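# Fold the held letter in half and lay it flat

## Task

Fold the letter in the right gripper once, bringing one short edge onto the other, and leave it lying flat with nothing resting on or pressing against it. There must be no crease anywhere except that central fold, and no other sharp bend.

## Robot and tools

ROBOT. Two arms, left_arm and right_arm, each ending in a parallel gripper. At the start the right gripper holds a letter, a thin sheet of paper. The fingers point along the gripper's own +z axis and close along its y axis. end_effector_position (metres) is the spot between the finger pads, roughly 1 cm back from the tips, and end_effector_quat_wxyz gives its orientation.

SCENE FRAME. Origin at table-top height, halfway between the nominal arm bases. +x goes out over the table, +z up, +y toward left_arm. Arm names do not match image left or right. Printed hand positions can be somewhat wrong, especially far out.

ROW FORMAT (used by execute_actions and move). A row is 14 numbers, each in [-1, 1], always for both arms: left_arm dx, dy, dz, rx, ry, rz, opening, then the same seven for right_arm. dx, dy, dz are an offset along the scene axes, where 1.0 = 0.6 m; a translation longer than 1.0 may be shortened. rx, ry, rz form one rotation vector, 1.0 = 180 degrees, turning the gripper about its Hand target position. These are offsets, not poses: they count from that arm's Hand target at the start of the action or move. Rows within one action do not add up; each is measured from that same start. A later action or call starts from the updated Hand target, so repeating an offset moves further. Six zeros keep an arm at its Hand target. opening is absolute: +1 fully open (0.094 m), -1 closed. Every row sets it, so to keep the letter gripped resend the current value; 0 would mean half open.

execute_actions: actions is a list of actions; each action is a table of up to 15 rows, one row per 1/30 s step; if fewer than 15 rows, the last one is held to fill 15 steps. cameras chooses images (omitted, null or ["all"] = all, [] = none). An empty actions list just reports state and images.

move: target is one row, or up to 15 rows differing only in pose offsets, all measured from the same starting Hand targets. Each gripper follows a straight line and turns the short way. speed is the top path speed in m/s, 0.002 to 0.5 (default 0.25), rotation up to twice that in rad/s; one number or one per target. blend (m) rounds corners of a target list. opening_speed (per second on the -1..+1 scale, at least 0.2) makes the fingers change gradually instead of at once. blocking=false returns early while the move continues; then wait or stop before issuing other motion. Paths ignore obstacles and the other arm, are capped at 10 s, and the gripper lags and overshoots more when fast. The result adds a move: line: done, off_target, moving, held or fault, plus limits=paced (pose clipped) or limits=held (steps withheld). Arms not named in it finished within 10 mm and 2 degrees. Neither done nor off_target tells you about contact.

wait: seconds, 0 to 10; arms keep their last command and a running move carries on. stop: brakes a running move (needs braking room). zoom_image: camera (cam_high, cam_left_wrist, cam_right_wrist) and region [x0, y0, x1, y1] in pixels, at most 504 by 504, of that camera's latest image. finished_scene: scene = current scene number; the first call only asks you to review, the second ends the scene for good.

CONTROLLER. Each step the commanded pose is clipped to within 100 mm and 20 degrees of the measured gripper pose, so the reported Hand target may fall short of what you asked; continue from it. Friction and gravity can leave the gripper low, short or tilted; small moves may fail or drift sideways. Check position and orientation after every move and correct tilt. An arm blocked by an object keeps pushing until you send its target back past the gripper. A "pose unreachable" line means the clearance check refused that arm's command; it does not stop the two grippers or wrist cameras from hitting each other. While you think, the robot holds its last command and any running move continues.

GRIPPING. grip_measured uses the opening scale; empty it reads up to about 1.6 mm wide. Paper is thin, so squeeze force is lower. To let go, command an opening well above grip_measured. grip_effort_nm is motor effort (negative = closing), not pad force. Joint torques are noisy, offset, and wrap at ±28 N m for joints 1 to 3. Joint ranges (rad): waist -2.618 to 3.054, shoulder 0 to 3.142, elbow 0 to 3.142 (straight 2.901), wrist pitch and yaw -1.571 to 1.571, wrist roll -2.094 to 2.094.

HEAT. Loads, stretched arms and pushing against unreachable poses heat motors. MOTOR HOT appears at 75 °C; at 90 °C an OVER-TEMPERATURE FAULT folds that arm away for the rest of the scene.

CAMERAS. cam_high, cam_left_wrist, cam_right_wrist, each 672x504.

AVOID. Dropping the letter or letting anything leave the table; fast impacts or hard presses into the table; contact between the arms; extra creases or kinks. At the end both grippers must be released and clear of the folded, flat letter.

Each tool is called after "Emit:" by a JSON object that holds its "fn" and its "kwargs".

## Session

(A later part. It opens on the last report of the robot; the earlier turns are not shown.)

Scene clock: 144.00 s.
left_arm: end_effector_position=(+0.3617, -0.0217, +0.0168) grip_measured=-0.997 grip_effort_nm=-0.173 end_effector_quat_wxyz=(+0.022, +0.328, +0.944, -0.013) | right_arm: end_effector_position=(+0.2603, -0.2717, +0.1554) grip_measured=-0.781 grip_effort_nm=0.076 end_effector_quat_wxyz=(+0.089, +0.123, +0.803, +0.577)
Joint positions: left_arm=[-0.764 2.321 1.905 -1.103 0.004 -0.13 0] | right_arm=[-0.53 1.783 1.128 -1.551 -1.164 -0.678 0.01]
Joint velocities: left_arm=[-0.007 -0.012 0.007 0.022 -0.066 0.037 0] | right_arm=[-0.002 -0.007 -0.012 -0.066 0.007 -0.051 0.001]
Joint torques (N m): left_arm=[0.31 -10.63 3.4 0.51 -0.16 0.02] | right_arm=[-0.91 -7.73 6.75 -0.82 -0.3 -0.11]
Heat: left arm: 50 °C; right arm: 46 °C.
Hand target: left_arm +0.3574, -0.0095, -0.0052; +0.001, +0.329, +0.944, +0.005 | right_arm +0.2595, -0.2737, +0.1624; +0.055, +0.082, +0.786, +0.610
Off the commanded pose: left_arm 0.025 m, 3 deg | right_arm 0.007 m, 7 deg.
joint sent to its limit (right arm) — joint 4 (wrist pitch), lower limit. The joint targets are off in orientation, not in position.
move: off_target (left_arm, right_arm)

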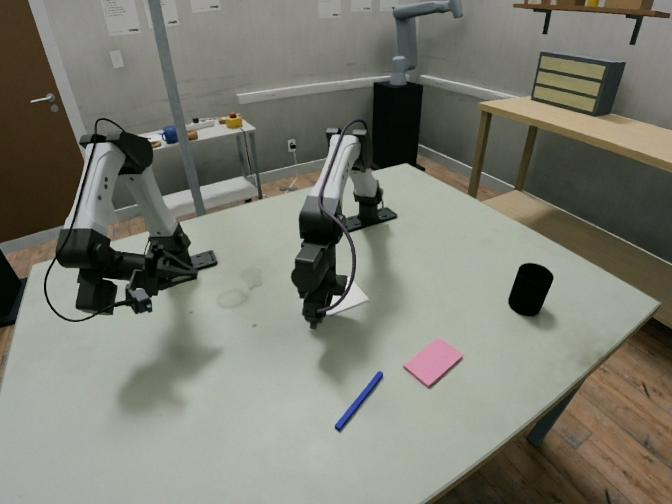

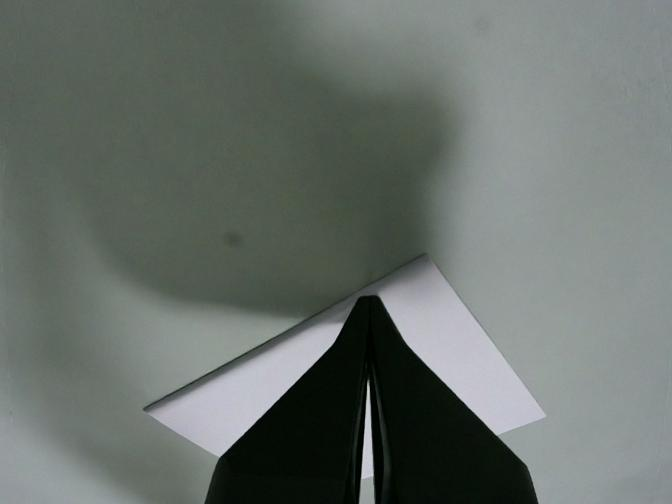

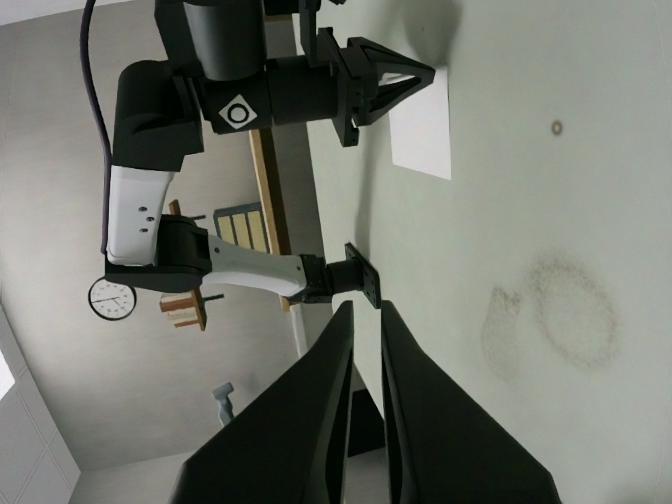

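Emit:
{"fn": "move", "kwargs": {"target": [[0.0015,0.03,0.06,0,0,0,-1,0,0,0,0,0,0,-0.78],[0.0015,0.03,0,0,0,0,-1,0,0,0,0,0,0,-0.78],[0.003,0.055,0.06,0,0,0,-1,0,0,0,0,0,0,-0.78],[0.003,0.055,0,0,0,0,-1,0,0,0,0,0,0,-0.78],[0.004,0.08,0.06,0,0,0,-1,0,0,0,0,0,0,-0.78],[0.004,0.08,0,0,0,0,-1,0,0,0,0,0,0,-0.78],[0.006,0.105,0.06,0,0,0,-1,0,0,0,0,0,0,-0.78],[0.006,0.105,0,0,0,0,-1,0,0,0,0,0,0,-0.78],[0.007,0.13,0.06,0,0,0,-1,0,0,0,0,0,0,-0.78],[0.007,0.13,0,0,0,0,-1,0,0,0,0,0,0,-0.78]], "speed": 0.08}}

Emit:
{"fn": "zoom_image", "kwargs": {"camera": "cam_right_wrist", "region": [380, 40, 500, 200]}}

Scene clock: 149.53 s.
left_arm: end_effector_position=(+0.3633, +0.0620, +0.0152) grip_measured=-0.997 grip_effort_nm=-0.168 end_effector_quat_wxyz=(+0.014, +0.328, +0.945, -0.002) | right_arm: end_effector_position=(+0.2603, -0.2717, +0.1554) grip_measured=-0.781 grip_effort_nm=0.066 end_effector_quat_wxyz=(+0.089, +0.123, +0.803, +0.577)
Joint positions: left_arm=[-0.62 2.127 1.578 -0.994 -0.004 0.013 0] | right_arm=[-0.53 1.783 1.128 -1.551 -1.164 -0.677 0.01]
Joint velocities: left_arm=[0.022 -0.002 -0.007 0.022 -0.037 -0.066 0] | right_arm=[0.017 -0.002 0.002 0.022 -0.022 0.007 0]
Joint torques (N m): left_arm=[0.24 -8.76 3.22 0.73 -0.11 0.03] | right_arm=[-0.85 -7.8 6.72 -0.79 -0.35 -0.1]
Heat: left arm: 50 °C; right arm: 46 °C.
Hand target: left_arm +0.3606, +0.0688, -0.0056; +0.001, +0.329, +0.944, +0.006 | right_arm +0.2595, -0.2737, +0.1624; +0.055, +0.083, +0.786, +0.610
Off the commanded pose: left_arm 0.021 m, 2 deg | right_arm 0.007 m, 7 deg.
joint sent to its limit (right arm) — joint 4 (wrist pitch), lower limit. The joint targets are off in orientation, not in position.
move: off_target (left_arm, right_arm)

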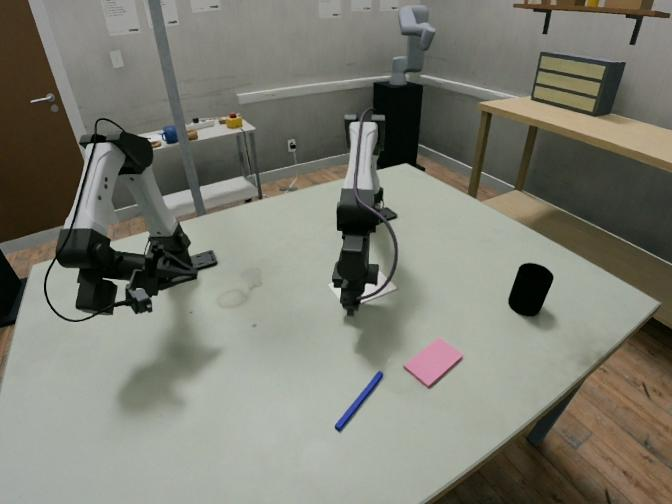

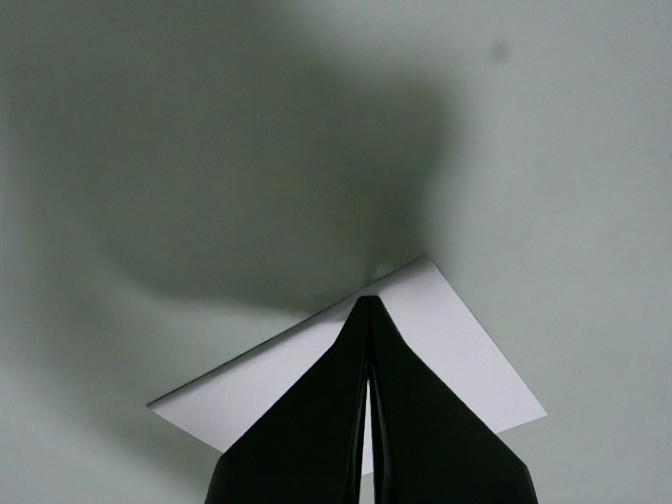

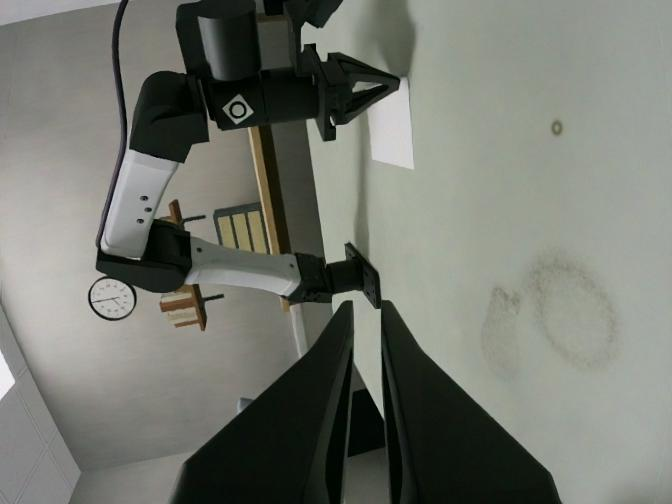

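Scaled by 3.150 from the camera's 672x504 image, which has a finer 960x720 frame.

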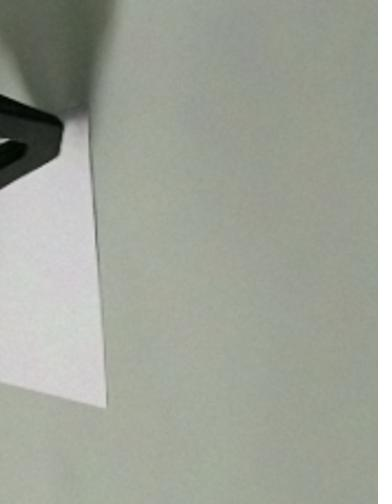

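Emit:
{"fn": "move", "kwargs": {"target": [[0,0,0.13,0,0,0,-1,0,0,0,0,0,0,-0.78],[-0.05,0.0,0.2,0,0,0,-1,0.067,0.217,-0.208,0,0,0,-0.78]], "speed": 0.15}}

Emit:
{"fn": "zoom_image", "kwargs": {"camera": "cam_left_wrist", "region": [200, 50, 600, 350]}}

Emit:
{"fn": "zoom_image", "kwargs": {"camera": "cam_right_wrist", "region": [280, 60, 460, 280]}}

Scene clock: 153.17 s.
left_arm: end_effector_position=(+0.3294, +0.0723, +0.0930) grip_measured=-0.997 grip_effort_nm=-0.168 end_effector_quat_wxyz=(-0.025, +0.329, +0.944, +0.012) | right_arm: end_effector_position=(+0.2980, -0.1461, +0.0303) grip_measured=-0.781 grip_effort_nm=0.076 end_effector_quat_wxyz=(+0.040, +0.092, +0.786, +0.610)
Joint positions: left_arm=[-0.655 2.023 1.733 -1.337 -0.006 -0.018 0] | right_arm=[-0.049 1.962 0.7 0.081 -1.293 0.455 0.01]
Joint velocities: left_arm=[-0.017 -0.017 -0.002 -0.022 0.037 0.022 0] | right_arm=[0.002 0.002 -0.007 -0.037 0.007 -0.11 0]
Joint torques (N m): left_arm=[-0.75 -13.7 9.02 0 -0.06 -0.14] | right_arm=[0.17 -8.95 3.78 1.27 -0.37 -0.12]
Heat: left arm: 50 °C; right arm: 46 °C.
Hand target: left_arm +0.3317, +0.0685, +0.1140; +0.001, +0.329, +0.944, +0.005 | right_arm +0.2982, -0.1442, +0.0371; +0.052, +0.082, +0.787, +0.609
Off the commanded pose: left_arm 0.022 m, 3 deg | right_arm 0.008 m, 2 deg.
move: off_target (left_arm)

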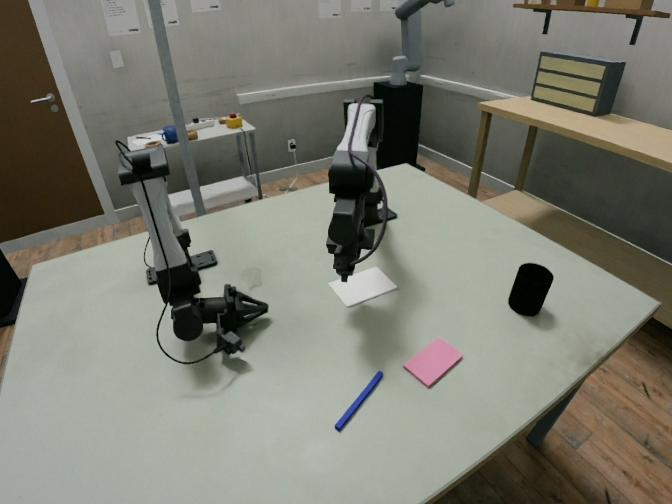

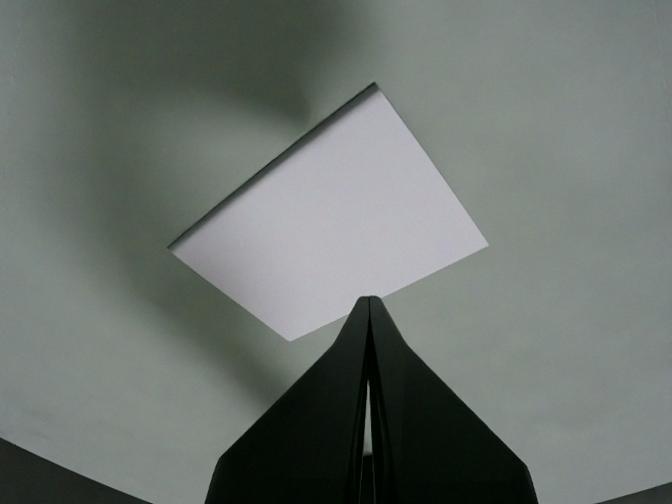

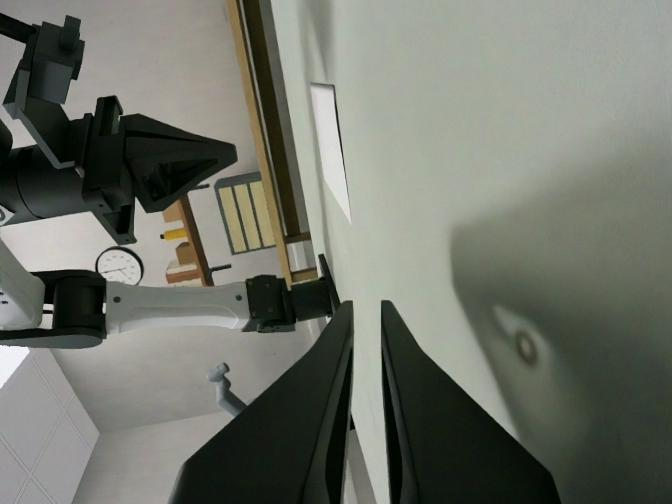

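Scaled by 1.260 from the camera's 672x504 image, which has a finer 960x720 frame.

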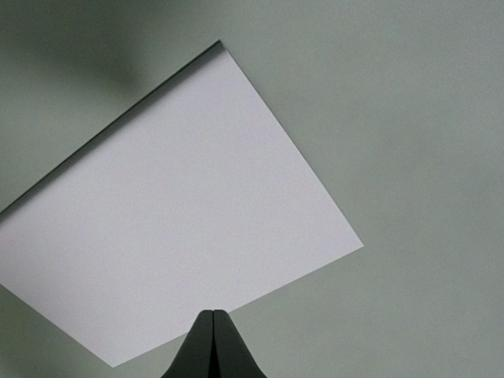

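Scaled by 2.291 from the camera's 672x504 image, which has a finer 960x720 frame.

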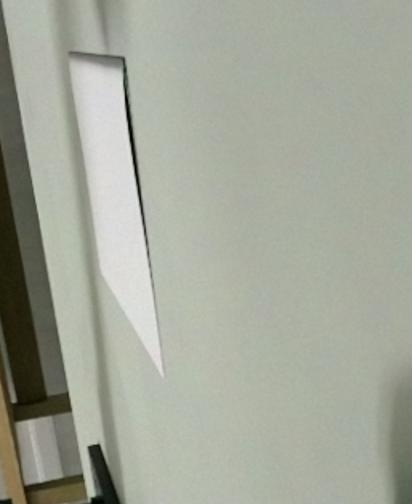

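Emit:
{"fn": "move", "kwargs": {"target": [[0.0568,0.1775,-0.107,0,0,0,-1,0,-0.1,0.1,0,0,0,-0.78],[0.0568,0.1775,-0.215,0,0,0,-1,0,-0.1,0.1,0,0,0,-0.78],[0.0557,0.1525,-0.117,0,0,0,-1,0,-0.1,0.1,0,0,0,-0.78],[0.0557,0.1525,-0.215,0,0,0,-1,0,-0.1,0.1,0,0,0,-0.78],[0.0543,0.1275,-0.117,0,0,0,-1,0,-0.1,0.1,0,0,0,-0.78],[0.0543,0.1275,-0.215,0,0,0,-1,0,-0.1,0.1,0,0,0,-0.78],[0.053,0.1025,-0.117,0,0,0,-1,0,-0.1,0.1,0,0,0,-0.78],[0.053,0.1025,-0.215,0,0,0,-1,0,-0.1,0.1,0,0,0,-0.78]], "speed": [0.2,0.08,0.15,0.08,0.15,0.08,0.15,0.08]}}

Emit:
{"fn": "zoom_image", "kwargs": {"camera": "cam_left_wrist", "region": [150, 150, 550, 450]}}

Scene clock: 159.23 s.
left_arm: end_effector_position=(+0.3632, +0.1320, +0.0139) grip_measured=-0.997 grip_effort_nm=-0.173 end_effector_quat_wxyz=(+0.010, +0.330, +0.944, +0.007) | right_arm: end_effector_position=(+0.2929, -0.2009, +0.0960) grip_measured=-0.781 grip_effort_nm=0.081 end_effector_quat_wxyz=(+0.049, +0.085, +0.785, +0.611)
Joint positions: left_arm=[-0.475 2 1.379 -0.933 -0.017 0.164 0] | right_arm=[-0.245 1.904 1.008 -0.985 -1.307 -0.292 0.01]
Joint velocities: left_arm=[0.007 -0.007 -0.007 0.007 -0.022 -0.022 0] | right_arm=[-0.002 -0.002 -0.012 0.037 -0.007 0.007 -0.001]
Joint torques (N m): left_arm=[-0.58 -5.78 2.74 1.09 0.02 -0.16] | right_arm=[-1.05 -5.56 8.03 -0.16 -0.45 -0.21]
Heat: left arm: 50 °C; right arm: 46 °C.
Hand target: left_arm +0.3615, +0.1304, -0.0149; +0.001, +0.329, +0.944, +0.006 | right_arm +0.2986, -0.2039, +0.0971; +0.053, +0.083, +0.787, +0.609
Off the commanded pose: left_arm 0.029 m, 1 deg | right_arm 0.006 m, 1 deg.
move: off_target (left_arm)

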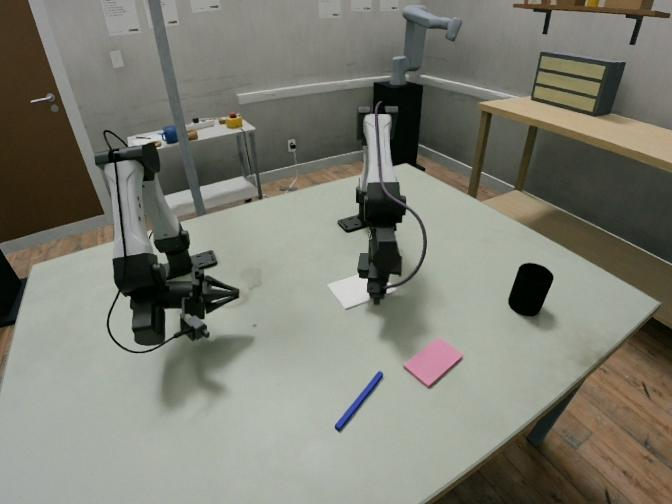

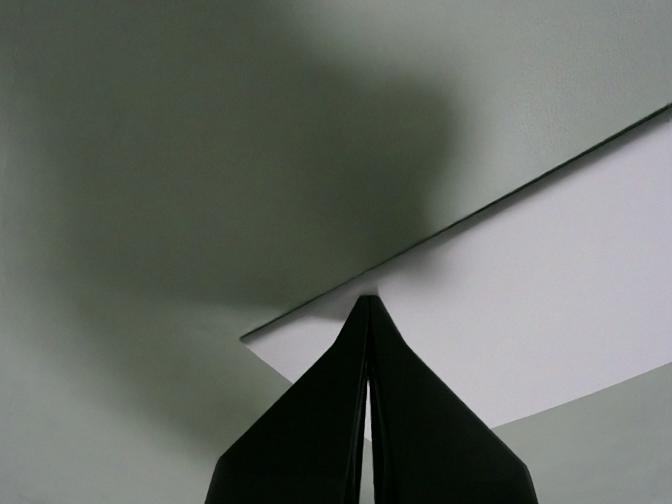

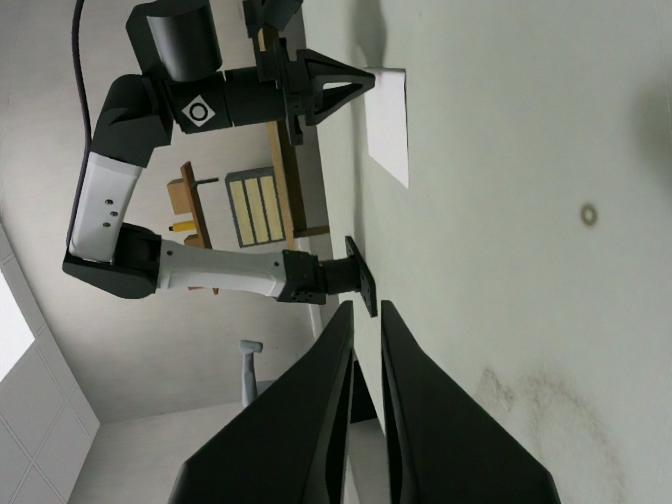

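Scaled by 1.260 from the camera's 672x504 image, which has a finer 960x720 frame.

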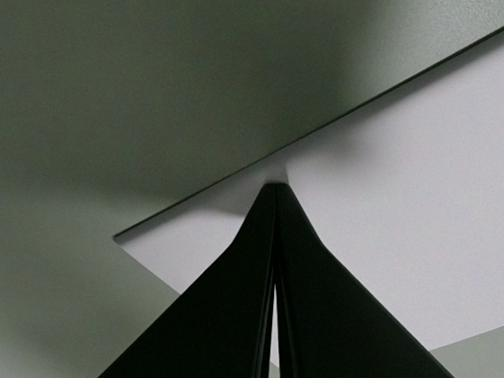

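Emit:
{"fn": "move", "kwargs": {"target": [[0.0133,0.07,0.108,0,0,0,-1,0,0,0,0,0,0,-0.78],[0.0153,0.07,0,0,0,0,-1,0,0,0,0,0,0,-0.78],[0.0153,0.045,0.1,0,0,0,-1,0,0,0,0,0,0,-0.78],[0.0143,0.045,0,0,0,0,-1,0,0,0,0,0,0,-0.78],[0.0143,0.02,0.1,0,0,0,-1,0,0,0,0,0,0,-0.78],[0.0133,0.02,0,0,0,0,-1,0,0,0,0,0,0,-0.78],[0.0133,-0.005,0.1,0,0,0,-1,0,0,0,0,0,0,-0.78],[0.0133,-0.005,0,0,0,0,-1,0,0,0,0,0,0,-0.78]], "speed": [0.15,0.08,0.15,0.08,0.15,0.08,0.15,0.08]}}

Emit:
{"fn": "zoom_image", "kwargs": {"camera": "cam_left_wrist", "region": [150, 150, 550, 450]}}

Scene clock: 164.83 s.
left_arm: end_effector_position=(+0.3708, +0.1288, +0.0141) grip_measured=-0.997 grip_effort_nm=-0.173 end_effector_quat_wxyz=(+0.009, +0.330, +0.944, +0.005) | right_arm: end_effector_position=(+0.2929, -0.2009, +0.0960) grip_measured=-0.781 grip_effort_nm=0.076 end_effector_quat_wxyz=(+0.049, +0.085, +0.786, +0.611)
Joint positions: left_arm=[-0.471 2.029 1.423 -0.949 -0.013 0.168 0] | right_arm=[-0.245 1.904 1.008 -0.985 -1.307 -0.292 0.01]
Joint velocities: left_arm=[0.007 0.002 -0.002 -0.095 -0.022 -0.022 -0.001] | right_arm=[0.002 -0.017 -0.002 0.022 0.007 -0.022 0]
Joint torques (N m): left_arm=[-0.62 -6.11 2.74 1.11 -0.02 -0.15] | right_arm=[-0.81 -5.48 8.12 -0.17 -0.43 -0.16]
Heat: left arm: 50 °C; right arm: 46 °C.
Hand target: left_arm +0.3696, +0.1275, -0.0148; +0.001, +0.329, +0.944, +0.006 | right_arm +0.2986, -0.2039, +0.0970; +0.053, +0.083, +0.787, +0.609
Off the commanded pose: left_arm 0.029 m, 1 deg | right_arm 0.007 m, 1 deg.
move: off_target (left_arm)

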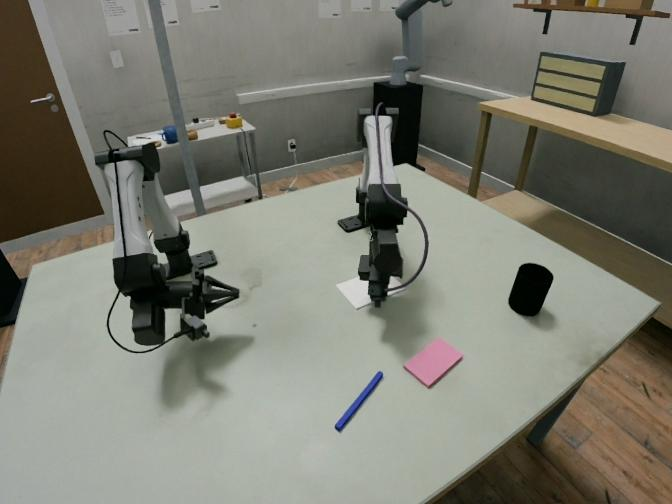

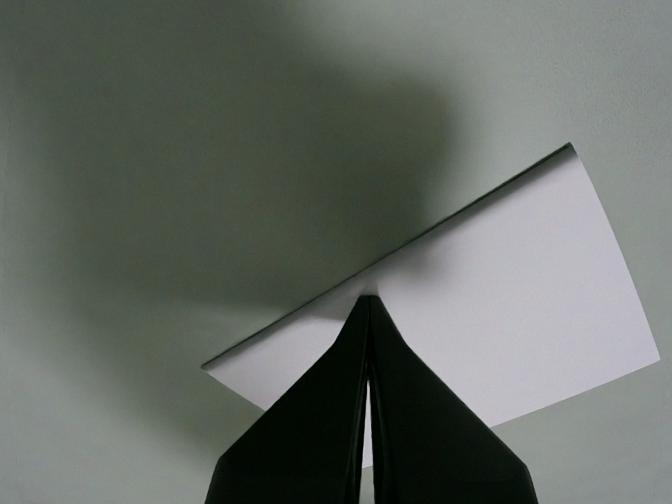

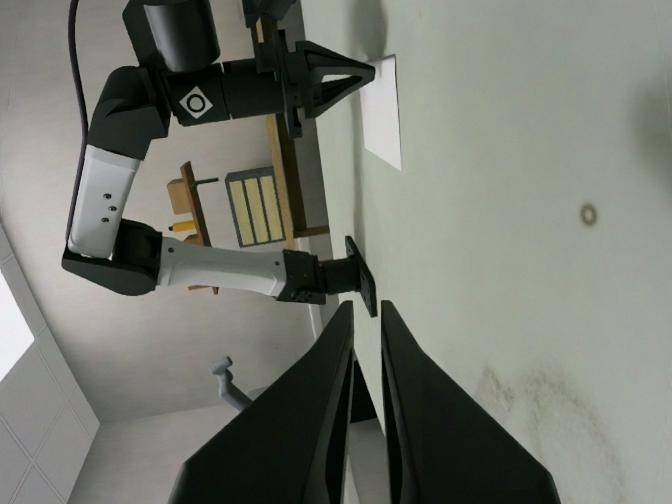

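Scaled by 1.260 from the camera's 672x504 image, which has a finer 960x720 frame.

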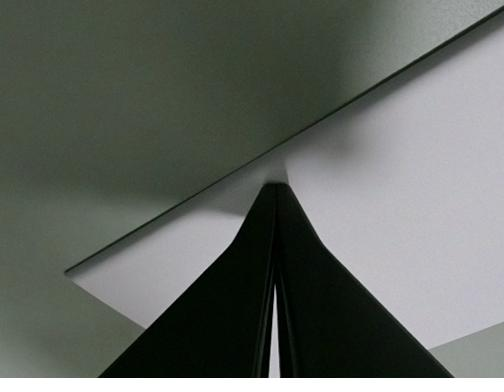

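Emit:
{"fn": "move", "kwargs": {"target": [[0,0,0.13,0,0,0,-1,0,0,0,0,0,0,-0.78],[0.0145,0,0.12,0,0,0,-1,0,0,0,0,0,0,-0.78],[0.013,0.0,0,0,0,0,-1,0,0,0,0,0,0,-0.78]], "speed": 0.12}}

Emit:
{"fn": "zoom_image", "kwargs": {"camera": "cam_left_wrist", "region": [150, 150, 550, 450]}}

Scene clock: 166.73 s.
left_arm: end_effector_position=(+0.3754, +0.1263, +0.0142) grip_measured=-0.997 grip_effort_nm=-0.164 end_effector_quat_wxyz=(+0.006, +0.330, +0.944, +0.006) | right_arm: end_effector_position=(+0.2929, -0.2009, +0.0960) grip_measured=-0.781 grip_effort_nm=0.076 end_effector_quat_wxyz=(+0.049, +0.085, +0.786, +0.611)
Joint positions: left_arm=[-0.471 2.053 1.459 -0.967 -0.013 0.168 0] | right_arm=[-0.245 1.904 1.008 -0.985 -1.307 -0.292 0.01]
Joint velocities: left_arm=[-0.012 -0.002 -0.002 -0.051 0.022 -0.007 0] | right_arm=[-0.002 0.002 -0.007 -0.007 -0.037 -0.051 0]
Joint torques (N m): left_arm=[0.23 -6.28 2.91 1.14 -0.02 -0.05] | right_arm=[-0.72 -5.52 8.1 -0.2 -0.43 -0.23]
Heat: left arm: 50 °C; right arm: 46 °C.
Hand target: left_arm +0.3774, +0.1275, -0.0149; +0.001, +0.329, +0.944, +0.006 | right_arm +0.2986, -0.2039, +0.0970; +0.053, +0.083, +0.787, +0.609
Off the commanded pose: left_arm 0.029 m, 1 deg | right_arm 0.007 m, 1 deg.
move: off_target (left_arm)

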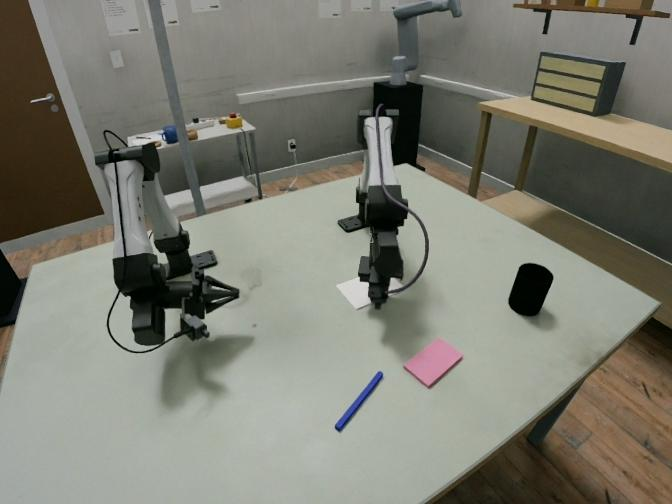

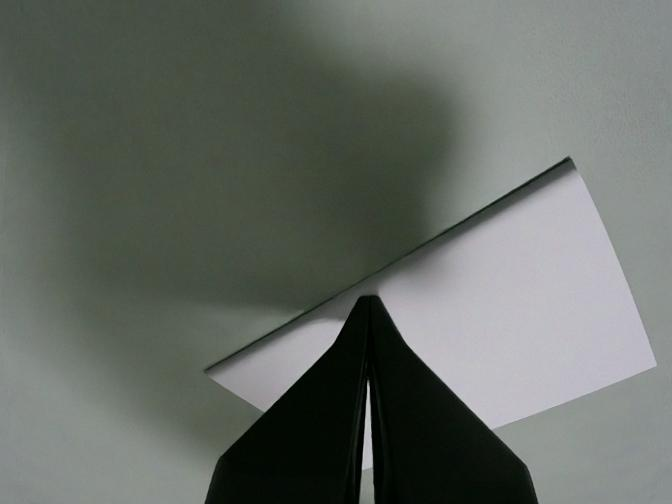

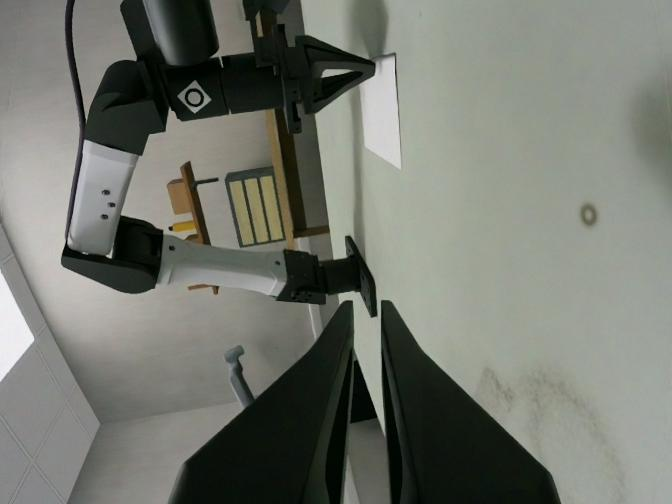

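Scaled by 1.260 from the camera's 672x504 image, which has a finer 960x720 frame.

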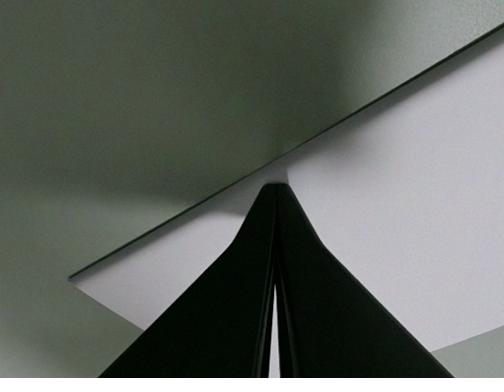

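Emit:
{"fn": "move", "kwargs": {"target": [[0,0,0.15,0,0,0,-1,0,0,0,0,0,0,-0.78],[-0.288,-0.05,0.37,-0.15,-0.266,0.0957,-1,0,0.08,-0.09,0,0,0,-0.78]], "speed": 0.2}}

Emit:
{"fn": "zoom_image", "kwargs": {"camera": "cam_left_wrist", "region": [150, 50, 550, 350]}}

Emit:
{"fn": "zoom_image", "kwargs": {"camera": "cam_right_wrist", "region": [280, 40, 440, 240]}}

Scene clock: 170.83 s.
left_arm: end_effector_position=(+0.2097, +0.0949, +0.2089) grip_measured=-0.997 grip_effort_nm=-0.168 end_effector_quat_wxyz=(+0.453, +0.144, +0.876, -0.081) | right_arm: end_effector_position=(+0.3010, -0.1585, +0.0476) grip_measured=-0.781 grip_effort_nm=0.076 end_effector_quat_wxyz=(+0.057, +0.081, +0.786, +0.610)
Joint positions: left_arm=[-1.319 0.996 0.883 -0.814 -0.765 -0.76 0] | right_arm=[-0.092 1.912 0.75 -0.113 -1.308 0.315 0.01]
Joint velocities: left_arm=[0.002 0.022 -0.007 -0.051 -0.037 -0.066 -0.001] | right_arm=[0.007 -0.007 0.002 -0.007 0.037 -0.051 0]
Joint torques (N m): left_arm=[-0.8 -2.41 7.17 1.29 -0.39 -0.17] | right_arm=[0.21 -5.71 4.16 1.1 -0.44 -0.12]
Heat: left arm: 50 °C; right arm: 46 °C.
Hand target: left_arm +0.2080, +0.0975, +0.2058; +0.451, +0.146, +0.877, -0.077 | right_arm +0.2981, -0.1562, +0.0431; +0.053, +0.082, +0.787, +0.609
Off the commanded pose: left_arm 0.006 m, 1 deg | right_arm 0.006 m, 0 deg.
move: done

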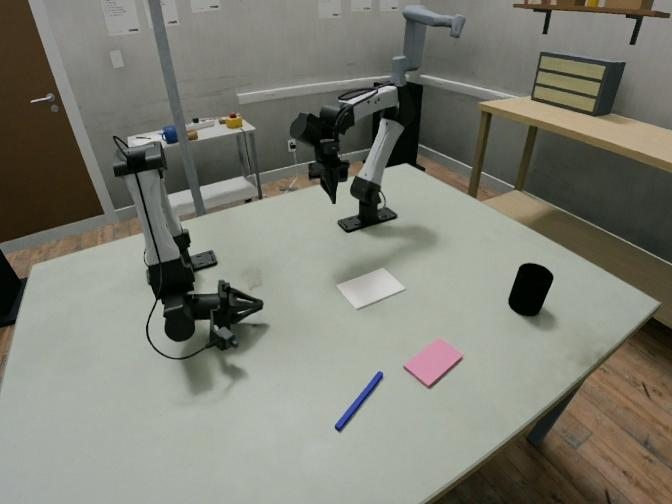

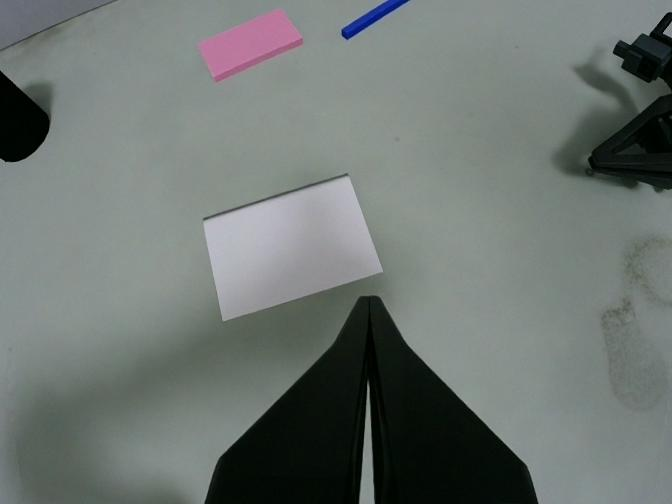

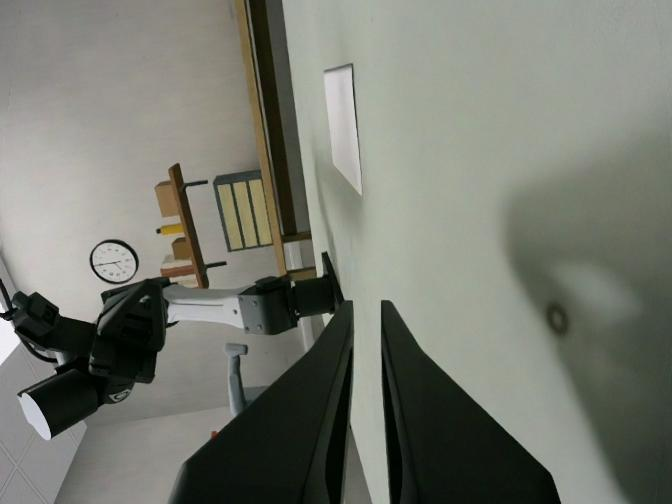

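Scaled by 1.260 from the camera's 672x504 image, which has a finer 960x720 frame.

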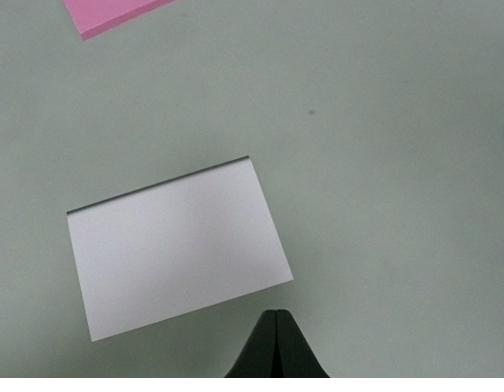

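Scaled by 2.520 from the camera's 672x504 image, which has a finer 960x720 frame.

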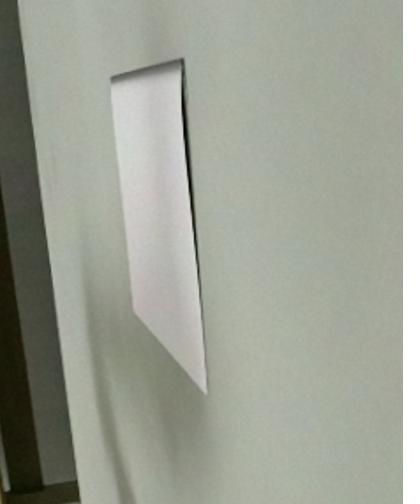

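Emit:
{"fn": "finished_scene", "kwargs": {"scene": 1}}

This call ended nothing. Check each condition of the task against the scene as it is now, look again where you are not sure, and mend what is not met. Then call finished_scene again.

Emit:
{"fn": "zoom_image", "kwargs": {"camera": "cam_left_wrist", "region": [190, 160, 400, 340]}}

Emit:
{"fn": "zoom_image", "kwargs": {"camera": "cam_high", "region": [310, 250, 430, 330]}}

Scaled by 2.400 from the camera's 672x504 image, which has a finer 960x720 frame.

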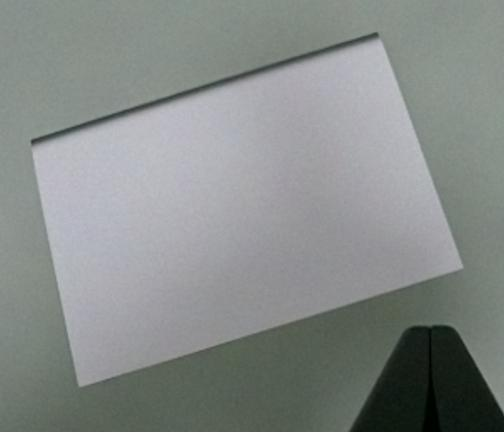

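Scaled by 4.200.

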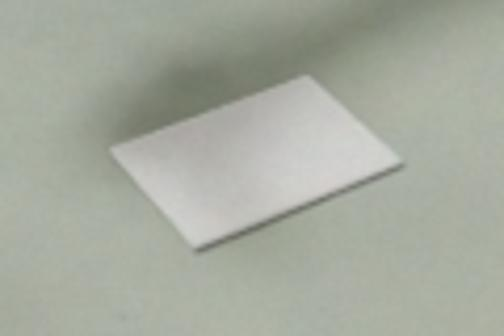

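Emit:
{"fn": "finished_scene", "kwargs": {"scene": 1}}

The scene is finished: the task was done.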